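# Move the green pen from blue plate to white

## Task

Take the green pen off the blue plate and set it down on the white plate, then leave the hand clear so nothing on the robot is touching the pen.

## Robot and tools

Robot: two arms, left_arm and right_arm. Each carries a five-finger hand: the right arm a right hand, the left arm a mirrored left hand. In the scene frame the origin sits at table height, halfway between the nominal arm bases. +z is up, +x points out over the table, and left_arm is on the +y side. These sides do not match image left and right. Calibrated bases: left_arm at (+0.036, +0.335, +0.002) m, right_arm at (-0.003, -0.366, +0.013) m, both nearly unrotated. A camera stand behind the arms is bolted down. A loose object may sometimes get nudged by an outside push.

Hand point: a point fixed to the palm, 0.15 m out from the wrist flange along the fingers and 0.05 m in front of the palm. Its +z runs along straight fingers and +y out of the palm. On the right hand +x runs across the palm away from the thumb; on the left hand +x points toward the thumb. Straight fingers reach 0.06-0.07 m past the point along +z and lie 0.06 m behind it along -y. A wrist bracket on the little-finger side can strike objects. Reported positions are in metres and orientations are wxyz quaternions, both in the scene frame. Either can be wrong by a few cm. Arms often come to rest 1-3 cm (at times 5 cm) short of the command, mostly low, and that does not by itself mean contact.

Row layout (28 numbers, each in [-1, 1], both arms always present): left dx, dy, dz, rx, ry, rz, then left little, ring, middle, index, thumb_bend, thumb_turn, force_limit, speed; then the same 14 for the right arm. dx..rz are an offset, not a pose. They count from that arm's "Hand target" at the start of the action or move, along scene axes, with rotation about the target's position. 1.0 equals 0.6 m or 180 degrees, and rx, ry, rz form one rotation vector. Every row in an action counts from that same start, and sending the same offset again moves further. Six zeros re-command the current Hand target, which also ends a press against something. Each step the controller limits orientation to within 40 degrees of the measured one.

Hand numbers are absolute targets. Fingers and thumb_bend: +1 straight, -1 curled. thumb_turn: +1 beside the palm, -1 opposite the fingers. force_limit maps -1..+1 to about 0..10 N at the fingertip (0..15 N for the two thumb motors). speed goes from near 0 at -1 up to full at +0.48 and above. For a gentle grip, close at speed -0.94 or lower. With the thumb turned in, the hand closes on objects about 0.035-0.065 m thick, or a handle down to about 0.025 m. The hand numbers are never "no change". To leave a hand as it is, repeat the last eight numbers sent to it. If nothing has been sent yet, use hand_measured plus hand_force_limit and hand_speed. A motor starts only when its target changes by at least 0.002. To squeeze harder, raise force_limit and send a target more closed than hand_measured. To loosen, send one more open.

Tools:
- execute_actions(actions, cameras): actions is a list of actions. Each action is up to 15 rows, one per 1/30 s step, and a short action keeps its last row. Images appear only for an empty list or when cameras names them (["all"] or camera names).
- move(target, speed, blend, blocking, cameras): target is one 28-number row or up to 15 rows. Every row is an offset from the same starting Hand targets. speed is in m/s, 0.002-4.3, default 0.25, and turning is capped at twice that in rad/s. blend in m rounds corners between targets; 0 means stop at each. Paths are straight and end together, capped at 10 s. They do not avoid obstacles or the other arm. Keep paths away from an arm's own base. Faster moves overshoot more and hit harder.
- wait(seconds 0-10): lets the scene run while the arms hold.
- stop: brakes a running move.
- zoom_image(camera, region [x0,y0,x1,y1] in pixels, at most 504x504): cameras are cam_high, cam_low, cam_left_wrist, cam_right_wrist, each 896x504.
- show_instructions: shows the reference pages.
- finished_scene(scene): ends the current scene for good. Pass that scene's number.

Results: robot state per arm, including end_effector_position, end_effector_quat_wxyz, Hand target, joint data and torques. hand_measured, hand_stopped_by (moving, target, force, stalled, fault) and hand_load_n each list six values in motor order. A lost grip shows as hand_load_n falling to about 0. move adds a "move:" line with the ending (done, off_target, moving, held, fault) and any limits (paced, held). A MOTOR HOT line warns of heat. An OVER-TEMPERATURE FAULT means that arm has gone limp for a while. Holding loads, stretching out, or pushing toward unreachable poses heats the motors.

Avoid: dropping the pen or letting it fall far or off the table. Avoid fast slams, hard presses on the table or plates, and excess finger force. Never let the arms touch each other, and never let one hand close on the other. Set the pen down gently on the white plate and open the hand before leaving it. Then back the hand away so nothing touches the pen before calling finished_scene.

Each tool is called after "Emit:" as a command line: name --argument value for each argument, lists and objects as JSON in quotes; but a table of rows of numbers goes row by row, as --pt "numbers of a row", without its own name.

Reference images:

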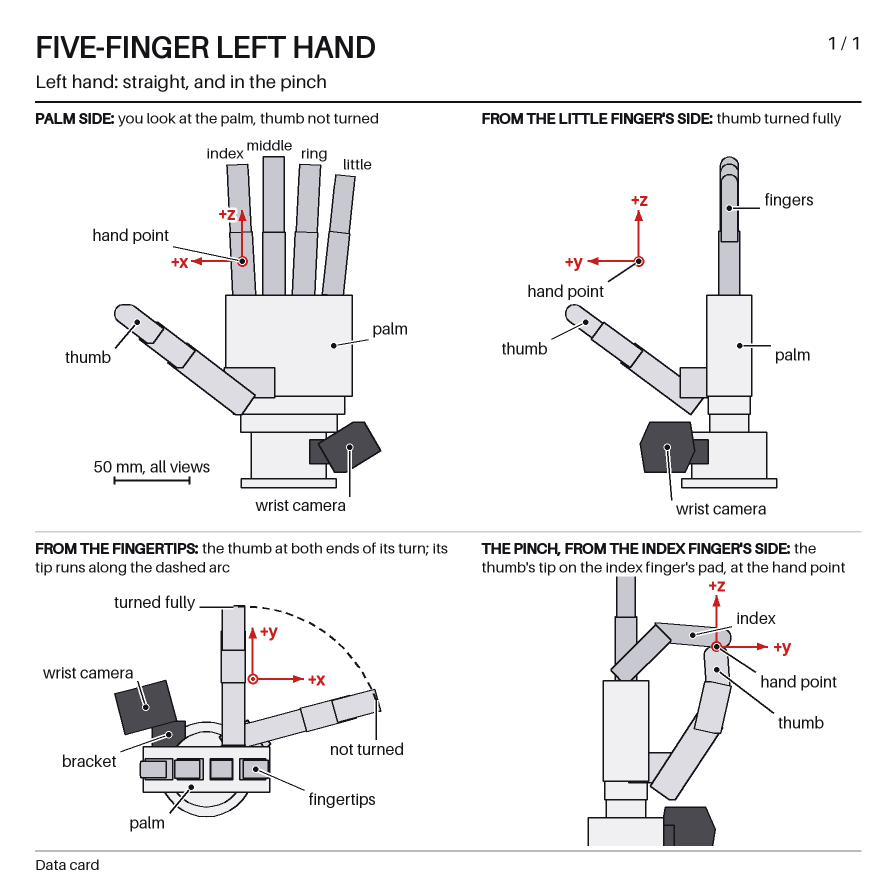

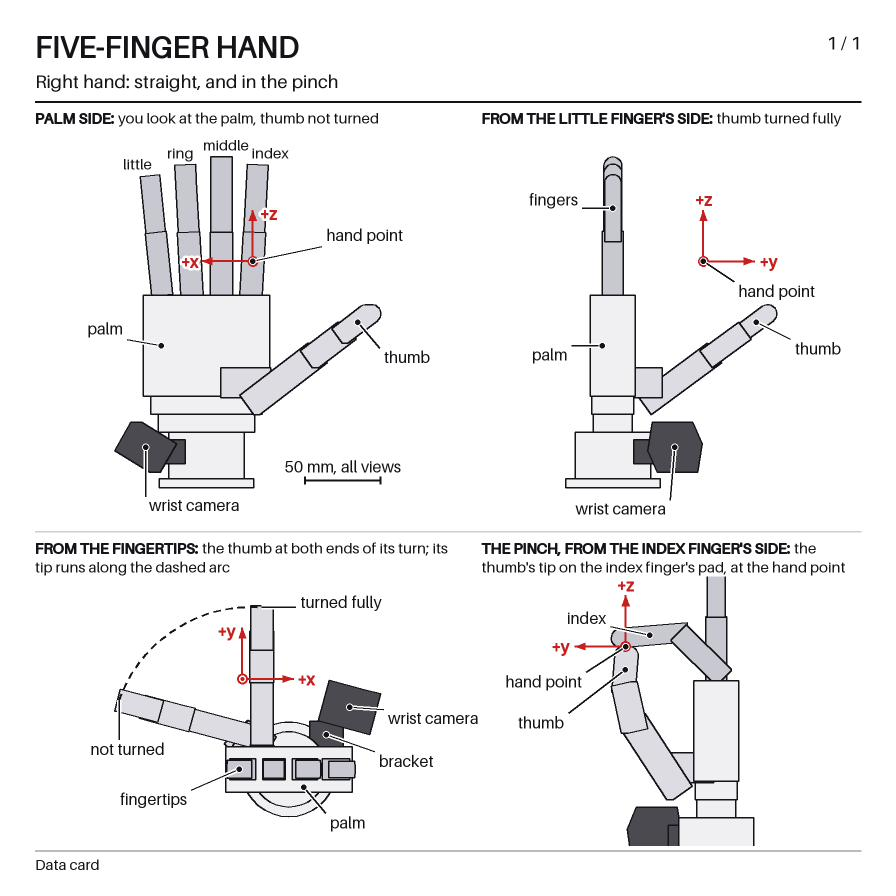

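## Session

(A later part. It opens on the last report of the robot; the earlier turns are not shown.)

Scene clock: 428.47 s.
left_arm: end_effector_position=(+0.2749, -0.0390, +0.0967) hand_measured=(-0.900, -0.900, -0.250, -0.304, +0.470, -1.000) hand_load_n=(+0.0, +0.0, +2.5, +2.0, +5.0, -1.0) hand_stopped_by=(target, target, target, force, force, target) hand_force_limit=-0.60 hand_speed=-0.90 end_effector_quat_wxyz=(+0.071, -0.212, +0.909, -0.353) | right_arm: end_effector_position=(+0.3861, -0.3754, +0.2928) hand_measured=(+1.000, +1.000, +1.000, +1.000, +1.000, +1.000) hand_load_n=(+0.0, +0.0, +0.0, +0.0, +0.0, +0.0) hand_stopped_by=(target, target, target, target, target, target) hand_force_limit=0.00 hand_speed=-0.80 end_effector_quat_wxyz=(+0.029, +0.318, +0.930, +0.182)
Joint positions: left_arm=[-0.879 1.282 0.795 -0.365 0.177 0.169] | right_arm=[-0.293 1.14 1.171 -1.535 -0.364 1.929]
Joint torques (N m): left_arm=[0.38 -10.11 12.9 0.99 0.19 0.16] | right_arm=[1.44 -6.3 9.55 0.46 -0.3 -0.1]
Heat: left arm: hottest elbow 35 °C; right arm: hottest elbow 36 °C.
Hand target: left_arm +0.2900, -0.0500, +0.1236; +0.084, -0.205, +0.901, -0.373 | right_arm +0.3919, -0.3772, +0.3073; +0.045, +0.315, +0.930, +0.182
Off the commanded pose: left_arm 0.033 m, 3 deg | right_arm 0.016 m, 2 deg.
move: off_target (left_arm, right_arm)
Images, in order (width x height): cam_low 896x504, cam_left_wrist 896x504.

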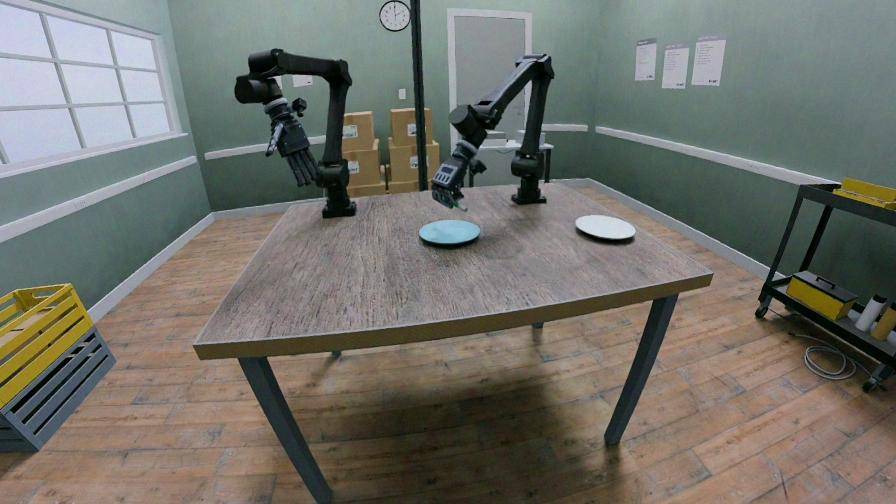

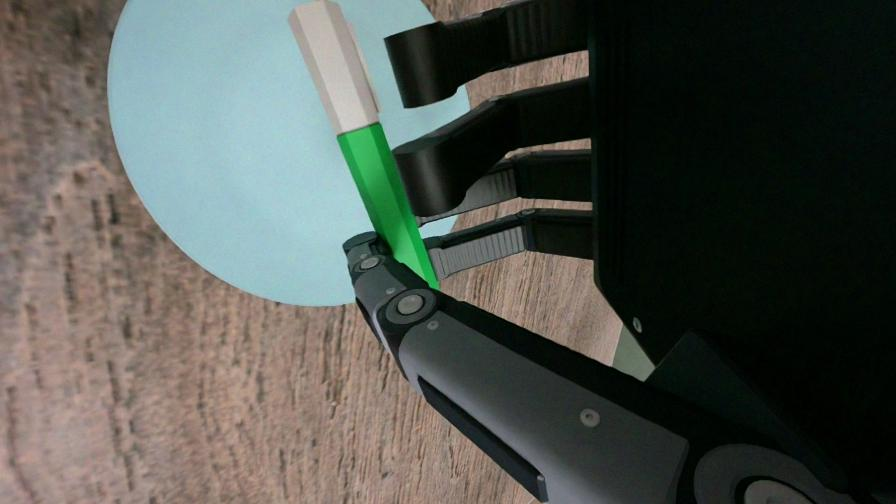

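Emit:
move --pt "0.258 0.42 0.02 0 0 0.2167 -0.9 -0.9 -0.25 -0.45 -0.1 -1 -0.6 -0.9 0 0 0 0 0 0 1 1 1 1 1 1 0 -0.8" --pt "0.17 0.872 0.02 0 0 0.4333 -0.9 -0.9 -0.25 -0.45 -0.1 -1 -0.6 -0.9 0 0 0 0 0 0 1 1 1 1 1 1 0 -0.8" --speed 0.2 --blend '[0.08, 0]' --cameras '["all"]'

Emit:
zoom_image --camera "cam_high" --region '[450, 110, 590, 220]'

Emit:
zoom_image --camera "cam_low" --region '[530, 150, 670, 250]'

Scene clock: 443.10 s.
left_arm: end_effector_position=(+0.3887, +0.4678, +0.1298) hand_measured=(-0.900, -0.900, -0.250, -0.304, +0.470, -1.000) hand_load_n=(+0.0, +0.0, +2.5, +2.0, +5.0, -1.0) hand_stopped_by=(target, target, target, force, force, target) hand_force_limit=-0.60 hand_speed=-0.90 end_effector_quat_wxyz=(-0.297, +0.729, -0.569, +0.238) | right_arm: end_effector_position=(+0.3861, -0.3754, +0.2928) hand_measured=(+1.000, +1.000, +1.000, +1.000, +1.000, +1.000) hand_load_n=(+0.0, +0.0, +0.0, +0.0, +0.0, +0.0) hand_stopped_by=(target, target, target, target, target, target) hand_force_limit=0.00 hand_speed=-0.80 end_effector_quat_wxyz=(+0.029, +0.318, +0.930, +0.182)
Joint positions: left_arm=[0.511 1.015 0.677 -0.473 0.195 0.187] | right_arm=[-0.293 1.14 1.171 -1.535 -0.364 1.929]
Joint torques (N m): left_arm=[0.21 -4.89 11.08 1.33 0.22 0.17] | right_arm=[1.79 -6.01 9.52 0.49 -0.28 -0.11]
Heat: left arm: hottest elbow 37 °C; right arm: hottest elbow 36 °C.
Hand target: left_arm +0.3920, +0.4732, +0.1356; -0.301, +0.726, -0.571, +0.237 | right_arm +0.3919, -0.3772, +0.3073; +0.045, +0.315, +0.930, +0.182
Off the commanded pose: left_arm 0.009 m, 1 deg | right_arm 0.016 m, 2 deg.
move: off_target (right_arm)

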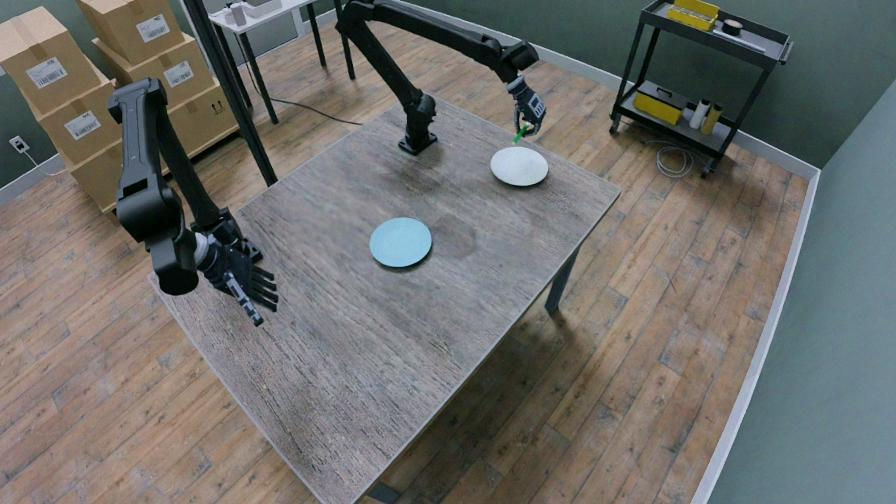

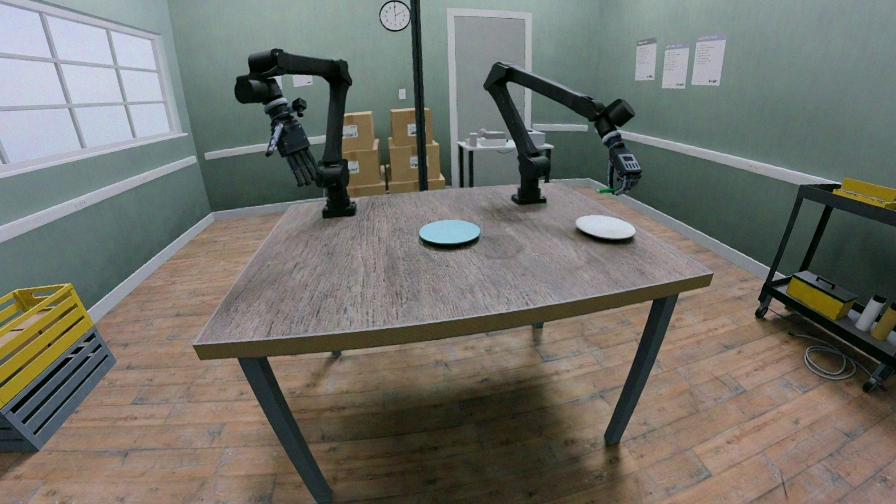

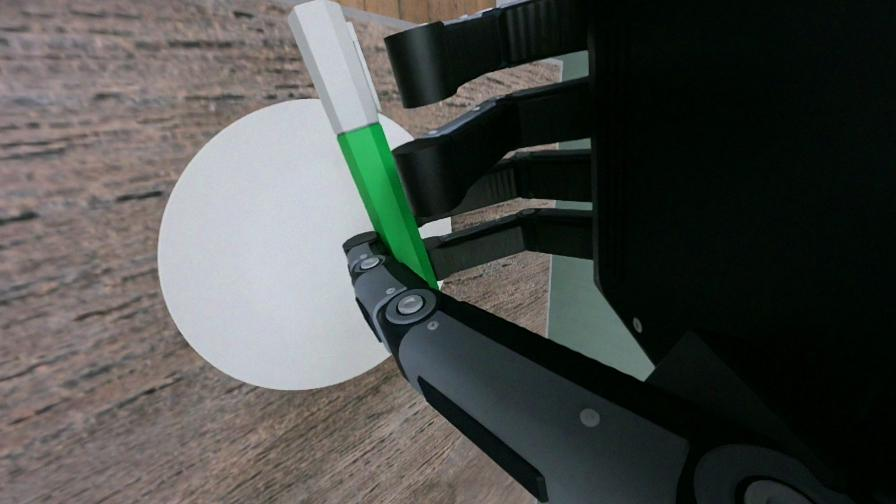

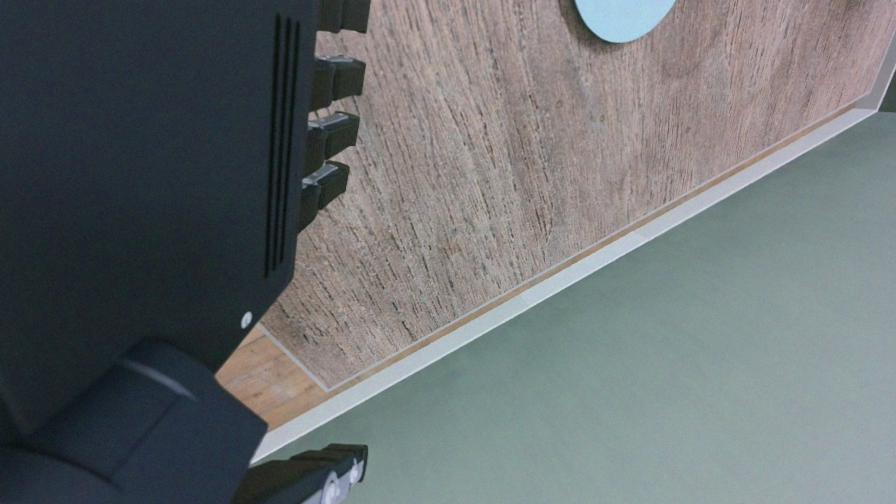

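Scaled by 3.600 from the camera's 896x504 image, which has a finer 1280x720 frame.

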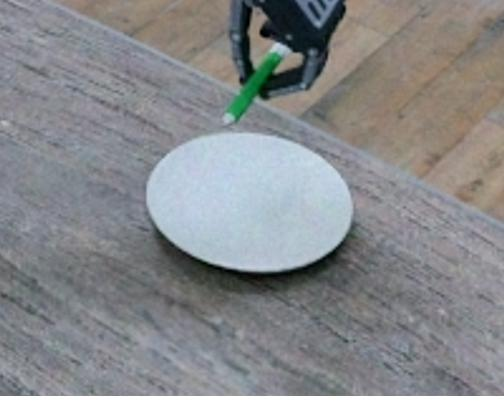

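Scaled by 3.600 from the camera's 896x504 image, which has a finer 1280x720 frame.

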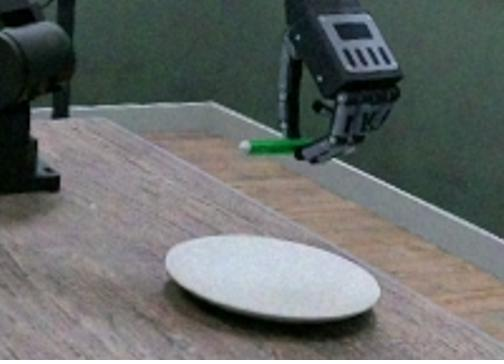

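Emit:
move --target '[0.0067,-0.022,-0.095,0,0,0,-0.9,-0.9,-0.25,-0.45,-0.1,-1,-0.6,-0.9,0,0,0,0,0,0,1,1,1,1,1,1,0,-0.8]' --speed 0.12 --cameras '["cam_high","cam_low","cam_left_wrist"]'

Emit:
zoom_image --camera "cam_high" --region '[470, 110, 570, 200]'

Emit:
zoom_image --camera "cam_low" --region '[560, 170, 660, 250]'

Scene clock: 491.57 s.
left_arm: end_effector_position=(+0.3882, +0.4605, +0.0776) hand_measured=(-0.900, -0.900, -0.250, -0.304, +0.470, -1.000) hand_load_n=(+0.0, +0.0, +2.5, +2.0, +5.0, -1.0) hand_stopped_by=(target, target, target, force, force, target) hand_force_limit=-0.60 hand_speed=-0.90 end_effector_quat_wxyz=(-0.297, +0.727, -0.574, +0.232) | right_arm: end_effector_position=(+0.3861, -0.3754, +0.2928) hand_measured=(+1.000, +1.000, +1.000, +1.000, +1.000, +1.000) hand_load_n=(+0.0, +0.5, +0.0, +0.0, +0.0, +0.0) hand_stopped_by=(target, target, target, target, target, target) hand_force_limit=0.00 hand_speed=-0.80 end_effector_quat_wxyz=(+0.029, +0.318, +0.930, +0.182)
Joint positions: left_arm=[0.482 1.082 0.573 -0.304 0.17 0.182] | right_arm=[-0.293 1.14 1.171 -1.535 -0.364 1.929]
Joint torques (N m): left_arm=[-1.61 -4.37 9.32 2.47 0.04 -0.07] | right_arm=[1.79 -6.07 9.54 0.54 -0.29 -0.11]
Heat: left arm: hottest elbow 40 °C; right arm: hottest elbow 36 °C.
Hand target: left_arm +0.3959, +0.4599, +0.0786; -0.300, +0.726, -0.571, +0.237 | right_arm +0.3919, -0.3772, +0.3073; +0.045, +0.315, +0.930, +0.182
Off the commanded pose: left_arm 0.008 m, 1 deg | right_arm 0.016 m, 2 deg.
move: off_target (right_arm)
Images, in order (width x height): cam_high 896x504, cam_low 896x504, cam_left_wrist 896x504.

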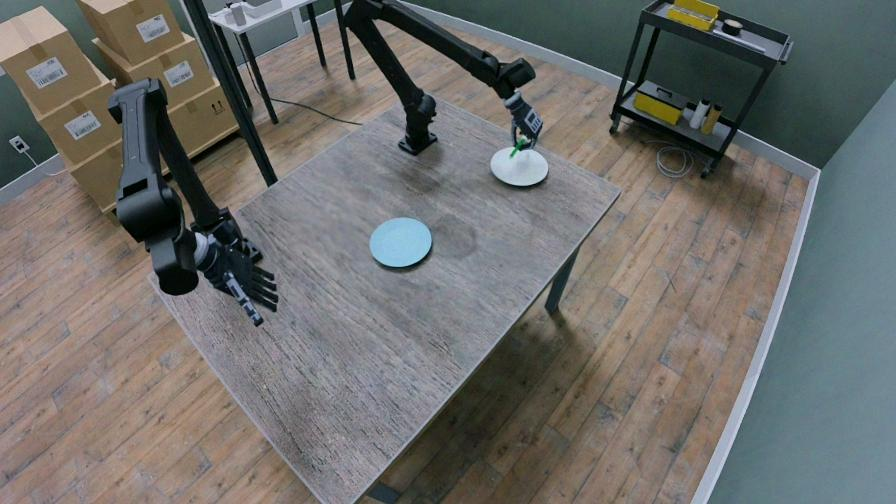

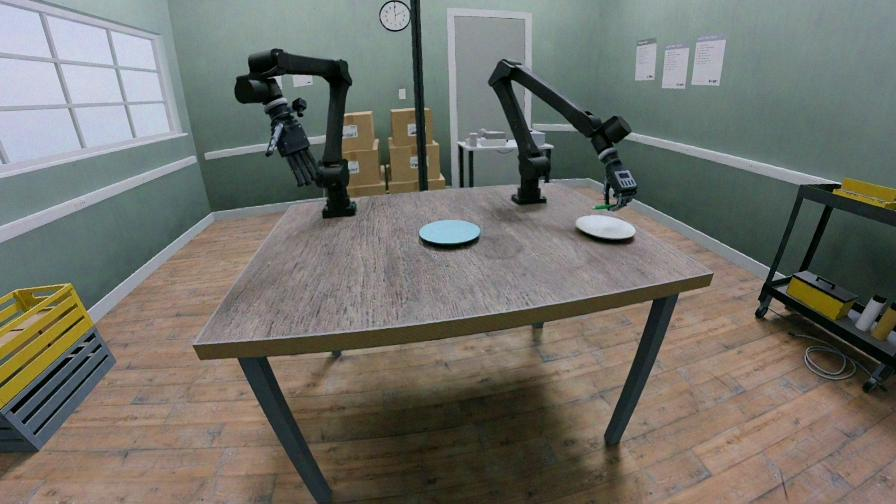

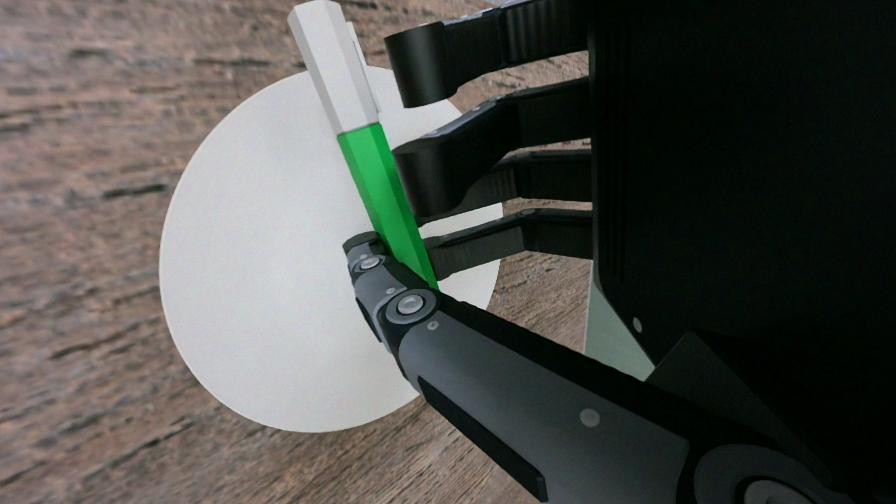

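Scaled by 5.040 from the camera's 896x504 image, which has a finer 1280x720 frame.

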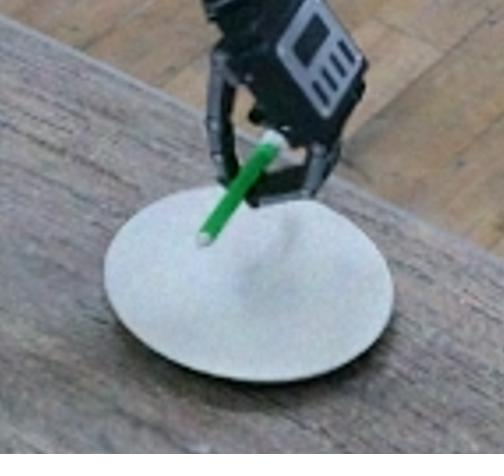

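Scaled by 5.040 from the camera's 896x504 image, which has a finer 1280x720 frame.

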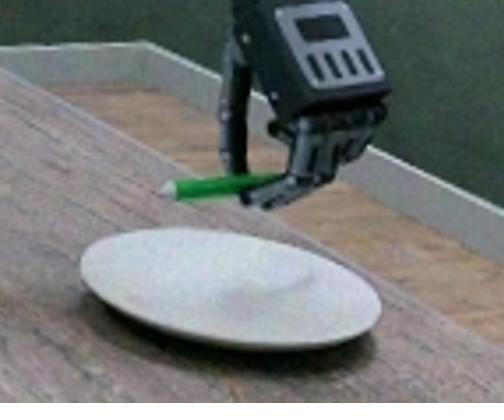

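Emit:
move --target '[0.008,-0.01,-0.045,0,0,0,-0.9,-0.9,-0.25,-0.45,-0.1,-1,-0.6,-0.9,0,0,0,0,0,0,1,1,1,1,1,1,0,-0.8]' --speed 0.08 --cameras '["cam_high","cam_low","cam_left_wrist"]'

Scene clock: 523.63 s.
left_arm: end_effector_position=(+0.3937, +0.4553, +0.0515) hand_measured=(-0.900, -0.900, -0.250, -0.304, +0.470, -1.000) hand_load_n=(+0.0, +0.0, +2.5, +2.0, +5.0, -1.0) hand_stopped_by=(target, target, target, force, force, target) hand_force_limit=-0.60 hand_speed=-0.90 end_effector_quat_wxyz=(-0.298, +0.727, -0.574, +0.232) | right_arm: end_effector_position=(+0.3861, -0.3754, +0.2928) hand_measured=(+1.000, +1.000, +1.000, +1.000, +1.000, +1.000) hand_load_n=(+0.0, +0.0, +0.0, +0.0, +0.0, +0.0) hand_stopped_by=(target, target, target, target, target, target) hand_force_limit=0.00 hand_speed=-0.80 end_effector_quat_wxyz=(+0.029, +0.318, +0.930, +0.182)
Joint positions: left_arm=[0.457 1.143 0.532 -0.198 0.152 0.164] | right_arm=[-0.293 1.14 1.171 -1.535 -0.364 1.929]
Joint torques (N m): left_arm=[-1.14 -4.89 8.66 2.44 0.03 -0.04] | right_arm=[1.67 -6.24 9.51 0.44 -0.28 -0.1]
Heat: left arm: hottest elbow 37 °C; right arm: hottest elbow 37 °C.
Hand target: left_arm +0.4008, +0.4540, +0.0516; -0.300, +0.726, -0.571, +0.237 | right_arm +0.3919, -0.3772, +0.3073; +0.045, +0.315, +0.930, +0.182
Off the commanded pose: left_arm 0.007 m, 1 deg | right_arm 0.016 m, 2 deg.
move: off_target (right_arm)
Images, in order (width x height): cam_high 896x504, cam_low 896x504, cam_left_wrist 896x504.

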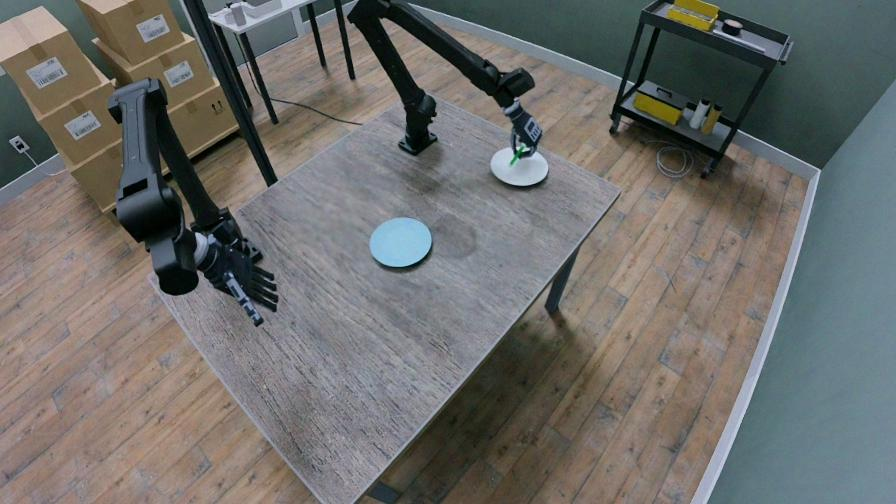

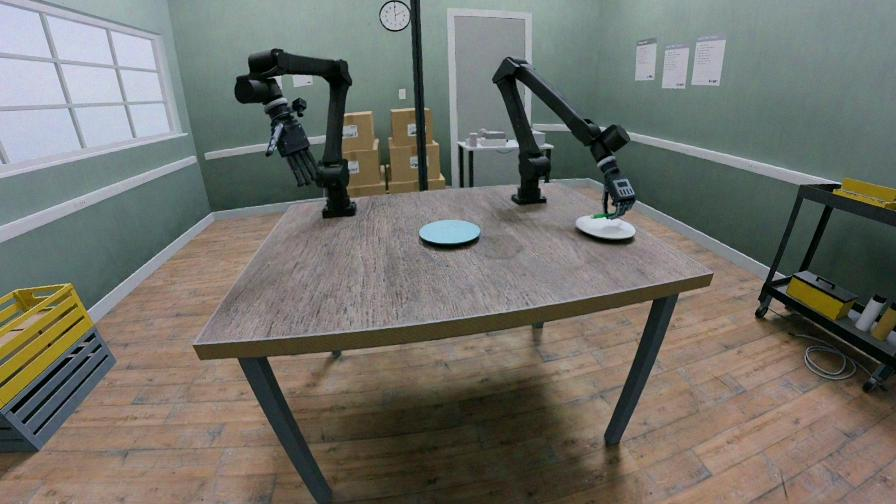

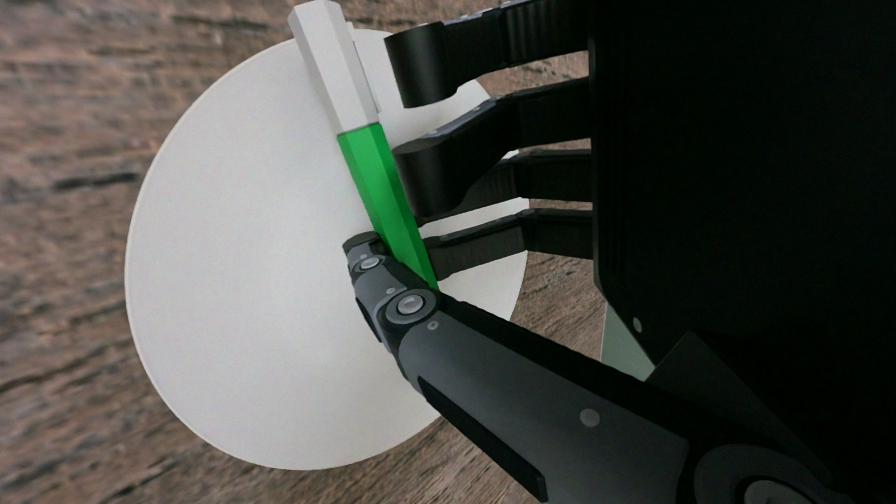

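Emit:
zoom_image --camera "cam_high" --region '[470, 110, 570, 200]'

Emit:
zoom_image --camera "cam_low" --region '[560, 170, 660, 250]'

Scaled by 5.040 from the camera's 896x504 image, which has a finer 1280x720 frame.

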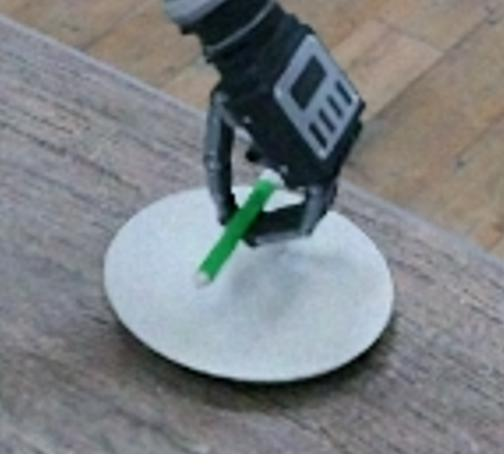

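Scaled by 5.040 from the camera's 896x504 image, which has a finer 1280x720 frame.

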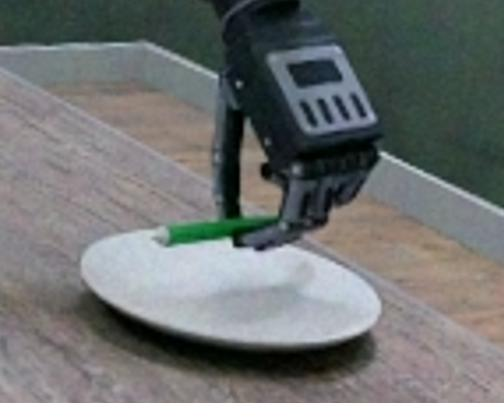

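Emit:
move --target '[0,0,-0.02,0,0,0,-0.9,-0.9,-0.25,-0.45,-0.1,-1,-0.6,-0.9,0,0,0,0,0,0,1,1,1,1,1,1,0,-0.8]' --speed 0.08 --cameras '["cam_high","cam_left_wrist"]'

Emit:
zoom_image --camera "cam_high" --region '[470, 110, 570, 200]'

Scene clock: 576.07 s.
left_arm: end_effector_position=(+0.3942, +0.4555, +0.0399) hand_measured=(-0.900, -0.900, -0.250, -0.304, +0.470, -1.000) hand_load_n=(+0.0, +0.0, +2.5, +2.0, +5.0, -1.0) hand_stopped_by=(target, target, target, force, force, target) hand_force_limit=-0.60 hand_speed=-0.90 end_effector_quat_wxyz=(-0.298, +0.727, -0.574, +0.232) | right_arm: end_effector_position=(+0.3861, -0.3754, +0.2928) hand_measured=(+1.000, +1.000, +1.000, +1.000, +1.000, +1.000) hand_load_n=(+0.0, +0.0, +0.0, +0.0, +0.0, +0.0) hand_stopped_by=(target, target, target, target, target, target) hand_force_limit=0.00 hand_speed=-0.80 end_effector_quat_wxyz=(+0.029, +0.318, +0.930, +0.182)
Joint positions: left_arm=[0.457 1.172 0.515 -0.151 0.152 0.163] | right_arm=[-0.293 1.14 1.171 -1.535 -0.364 1.929]
Joint torques (N m): left_arm=[-1.85 -5.13 8.34 2.3 0.03 -0.04] | right_arm=[1.96 -6.18 9.57 0.49 -0.28 -0.1]
Heat: left arm: hottest elbow 37 °C; right arm: hottest elbow 37 °C.
Hand target: left_arm +0.4007, +0.4540, +0.0395; -0.300, +0.726, -0.571, +0.237 | right_arm +0.3919, -0.3772, +0.3073; +0.045, +0.315, +0.930, +0.182
Off the commanded pose: left_arm 0.007 m, 1 deg | right_arm 0.016 m, 2 deg.
move: off_target (right_arm)
Images, in order (width x height): cam_high 896x504, cam_left_wrist 896x504.

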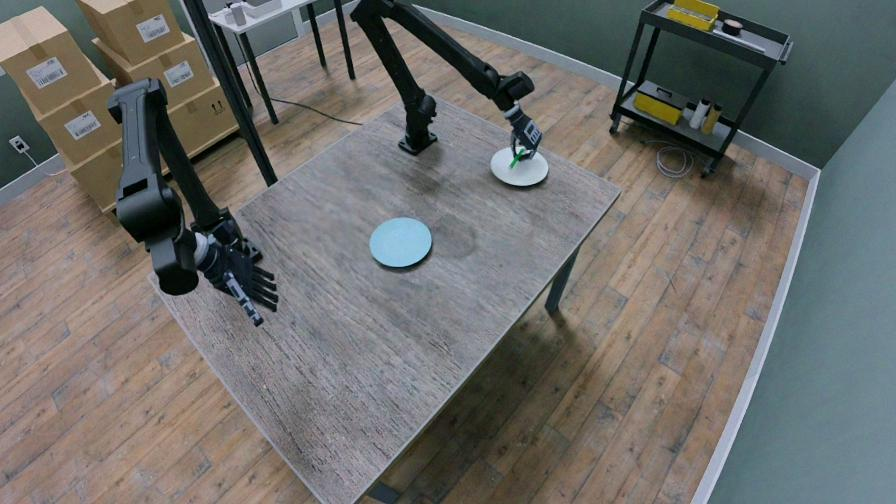

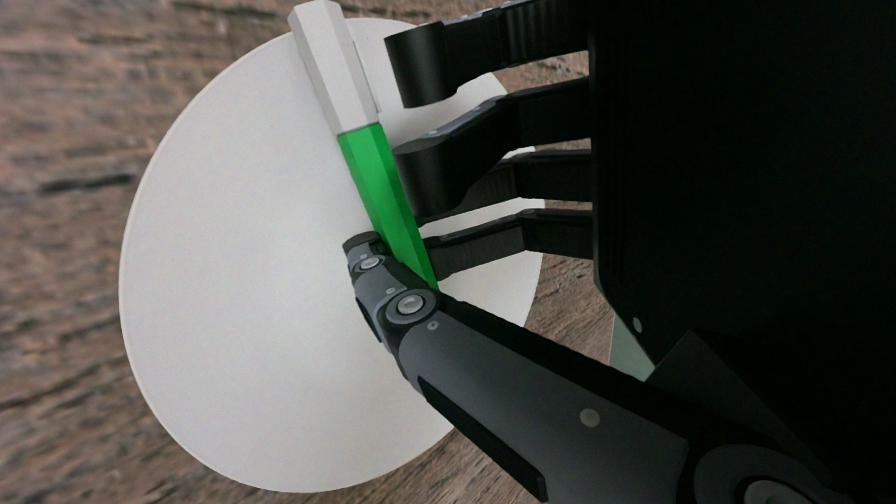

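Scaled by 5.040 from the camera's 896x504 image, which has a finer 1280x720 frame.

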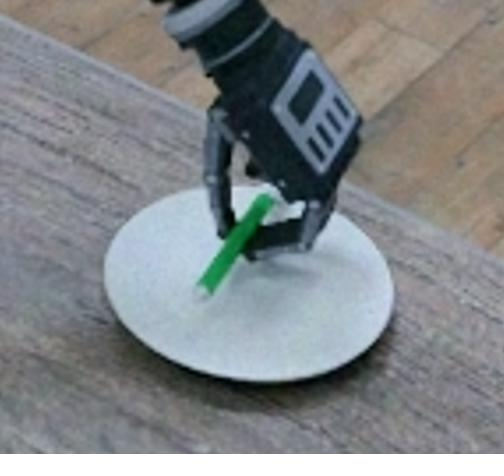

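Emit:
move --target '[0.0333,-0.0283,0.005,0,0,0,-0.9,-0.9,-0.25,-0.45,-0.1,-1,-0.6,-0.9,0,0,0,0,0,0,1,1,1,1,1,1,0,-0.8]' --speed 0.08 --cameras '["cam_high","cam_low","cam_left_wrist"]'

Emit:
zoom_image --camera "cam_high" --region '[470, 110, 570, 200]'

Emit:
zoom_image --camera "cam_low" --region '[560, 170, 660, 250]'

Scene clock: 699.67 s.
left_arm: end_effector_position=(+0.4007, +0.4332, +0.0312) hand_measured=(-0.900, -0.900, -0.250, -0.304, +0.470, -1.000) hand_load_n=(+0.0, +0.0, +2.5, +2.0, +5.0, -1.0) hand_stopped_by=(target, target, target, force, force, target) hand_force_limit=-0.60 hand_speed=-0.90 end_effector_quat_wxyz=(-0.287, +0.730, -0.577, +0.226) | right_arm: end_effector_position=(+0.3861, -0.3754, +0.2928) hand_measured=(+1.000, +1.000, +1.000, +1.000, +1.000, +1.000) hand_load_n=(-0.5, +0.0, +0.0, +0.0, +0.0, +0.0) hand_stopped_by=(target, target, target, target, target, target) hand_force_limit=0.00 hand_speed=-0.80 end_effector_quat_wxyz=(+0.029, +0.318, +0.930, +0.182)
Joint positions: left_arm=[0.378 1.196 0.515 -0.148 0.098 0.108] | right_arm=[-0.293 1.14 1.171 -1.535 -0.364 1.929]
Joint torques (N m): left_arm=[-1.44 -4.95 10.59 2.5 -0.02 -0.02] | right_arm=[1.73 -6.24 9.52 0.47 -0.28 -0.1]
Heat: left arm: hottest elbow 37 °C; right arm: hottest elbow 37 °C.
Hand target: left_arm +0.4207, +0.4369, +0.0426; -0.300, +0.726, -0.571, +0.237 | right_arm +0.3919, -0.3772, +0.3073; +0.045, +0.315, +0.930, +0.182
Off the commanded pose: left_arm 0.023 m, 2 deg | right_arm 0.016 m, 2 deg.
move: off_target (left_arm, right_arm)
Images, in order (width x height): cam_high 896x504, cam_low 896x504, cam_left_wrist 896x504.

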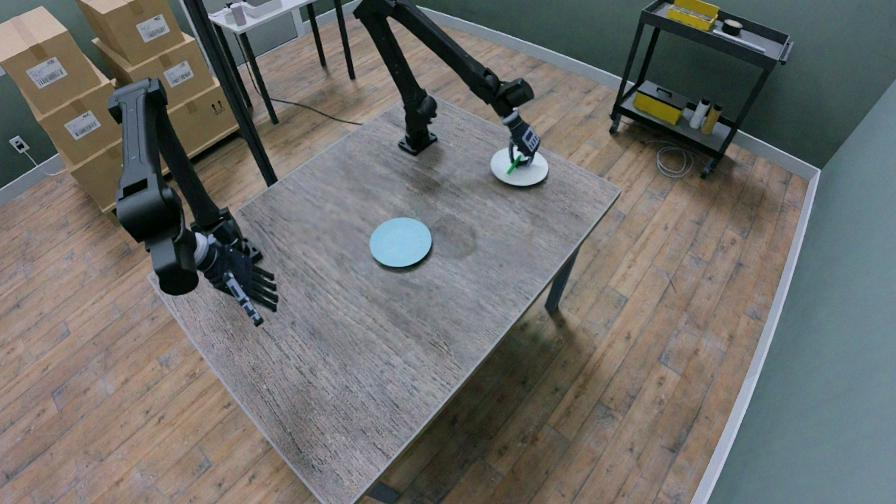

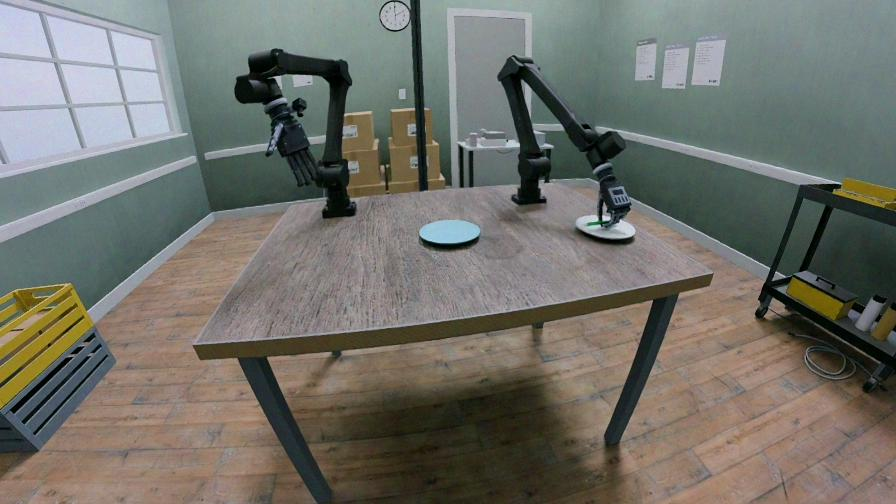

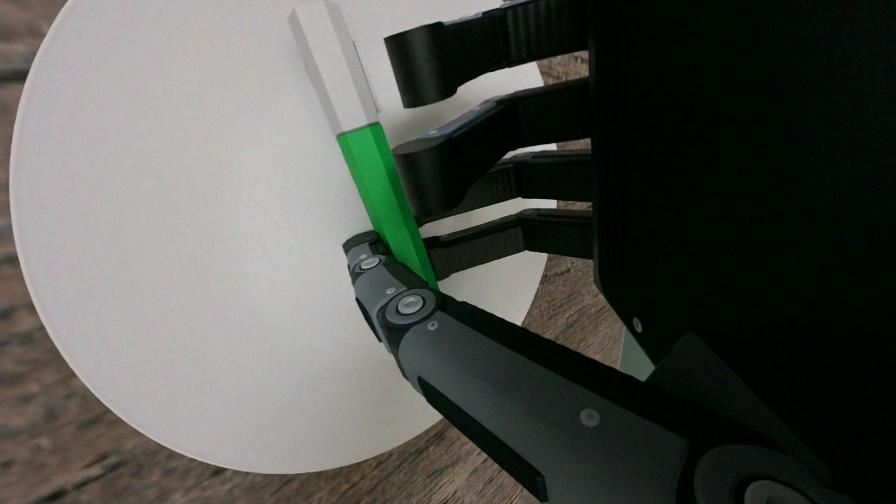

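Scaled by 5.040 from the camera's 896x504 image, which has a finer 1280x720 frame.

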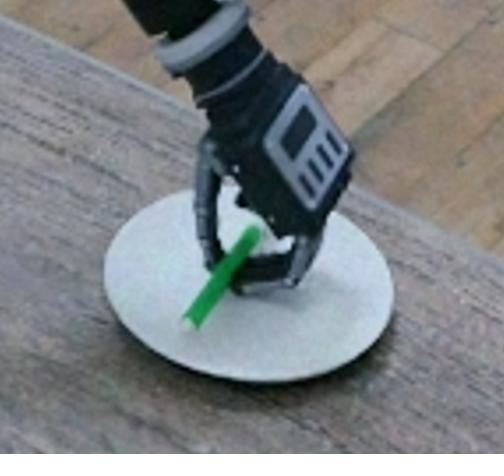

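Scaled by 5.040 from the camera's 896x504 image, which has a finer 1280x720 frame.

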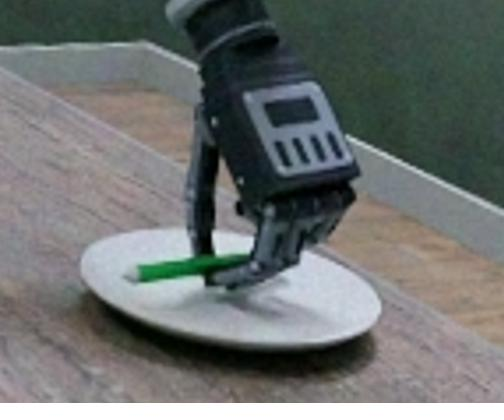

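Emit:
move --target '[0.008,-0.012,0.01,0,0,0,-0.9,-0.9,-0.25,-0.45,-0.1,-1,-0.6,-0.9,0,0,0,0,0,0,1,1,1,1,1,1,0,-0.8]' --speed 0.06 --cameras '["cam_high","cam_low","cam_left_wrist"]'

Emit:
zoom_image --camera "cam_high" --region '[470, 110, 570, 200]'

Emit:
zoom_image --camera "cam_low" --region '[560, 170, 660, 250]'

Scene clock: 716.47 s.
left_arm: end_effector_position=(+0.4031, +0.4262, +0.0310) hand_measured=(-0.900, -0.900, -0.250, -0.304, +0.470, -1.000) hand_load_n=(+0.0, +0.0, +2.5, +2.0, +5.0, -1.5) hand_stopped_by=(target, target, target, force, force, target) hand_force_limit=-0.60 hand_speed=-0.90 end_effector_quat_wxyz=(-0.286, +0.731, -0.577, +0.225) | right_arm: end_effector_position=(+0.3861, -0.3754, +0.2928) hand_measured=(+1.000, +1.000, +1.000, +1.000, +1.000, +1.000) hand_load_n=(+0.0, +0.0, +0.0, +0.0, +0.0, +0.0) hand_stopped_by=(target, target, target, target, target, target) hand_force_limit=0.00 hand_speed=-0.80 end_effector_quat_wxyz=(+0.029, +0.318, +0.930, +0.182)
Joint positions: left_arm=[0.351 1.196 0.515 -0.148 0.078 0.088] | right_arm=[-0.293 1.14 1.171 -1.535 -0.364 1.929]
Joint torques (N m): left_arm=[-1.44 -5.66 11.73 1.63 -0.03 -0.05] | right_arm=[1.73 -6.18 9.57 0.47 -0.3 -0.11]
Heat: left arm: hottest elbow 39 °C; right arm: hottest elbow 37 °C.
Hand target: left_arm +0.4255, +0.4298, +0.0486; -0.300, +0.726, -0.571, +0.237 | right_arm +0.3919, -0.3772, +0.3073; +0.045, +0.315, +0.930, +0.182
Off the commanded pose: left_arm 0.029 m, 2 deg | right_arm 0.016 m, 2 deg.
move: off_target (left_arm, right_arm)
Images, in order (width x height): cam_high 896x504, cam_low 896x504, cam_left_wrist 896x504.

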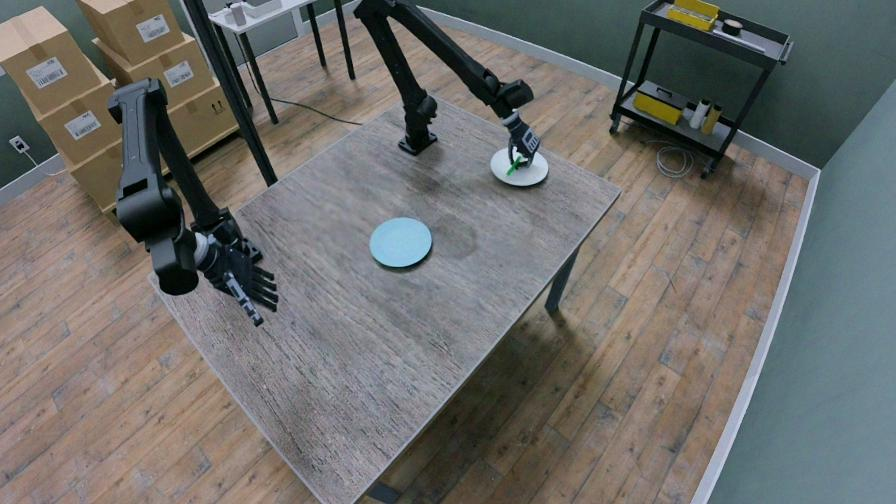

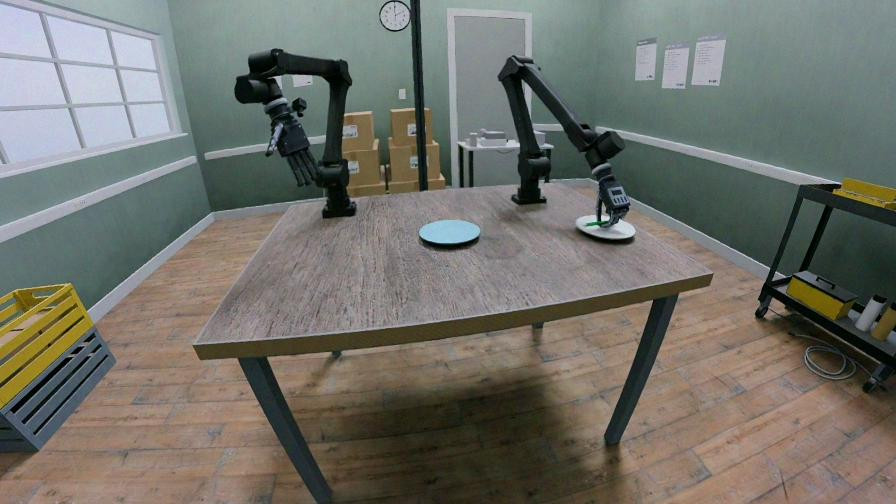

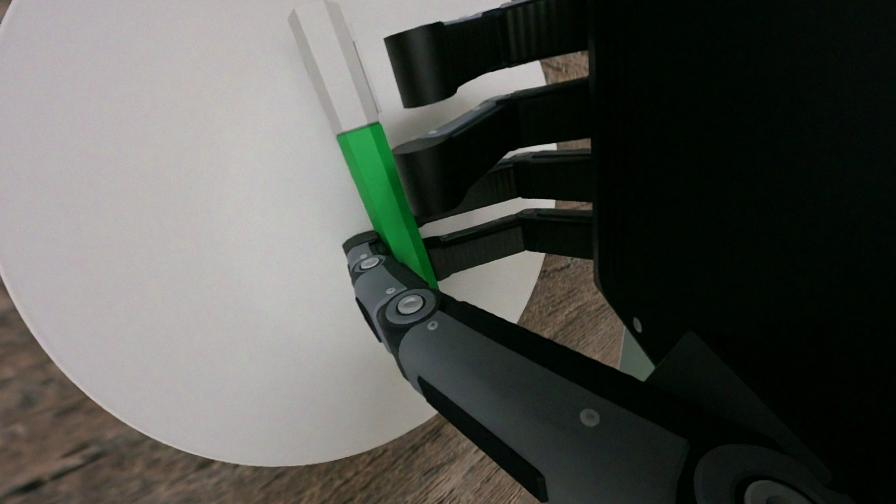

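Scaled by 5.040 from the camera's 896x504 image, which has a finer 1280x720 frame.

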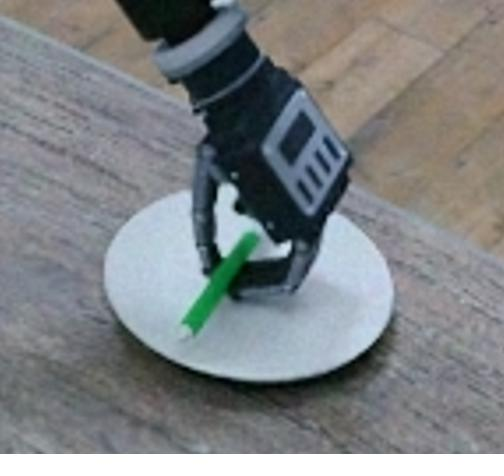

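Scaled by 5.040 from the camera's 896x504 image, which has a finer 1280x720 frame.

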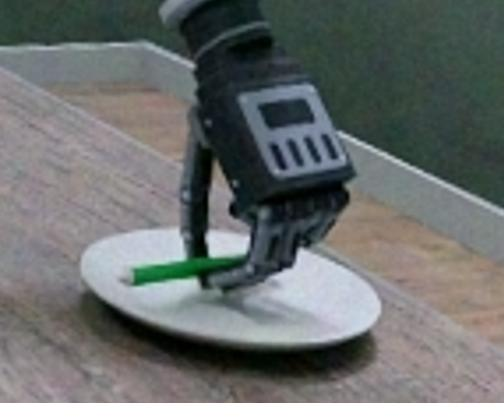

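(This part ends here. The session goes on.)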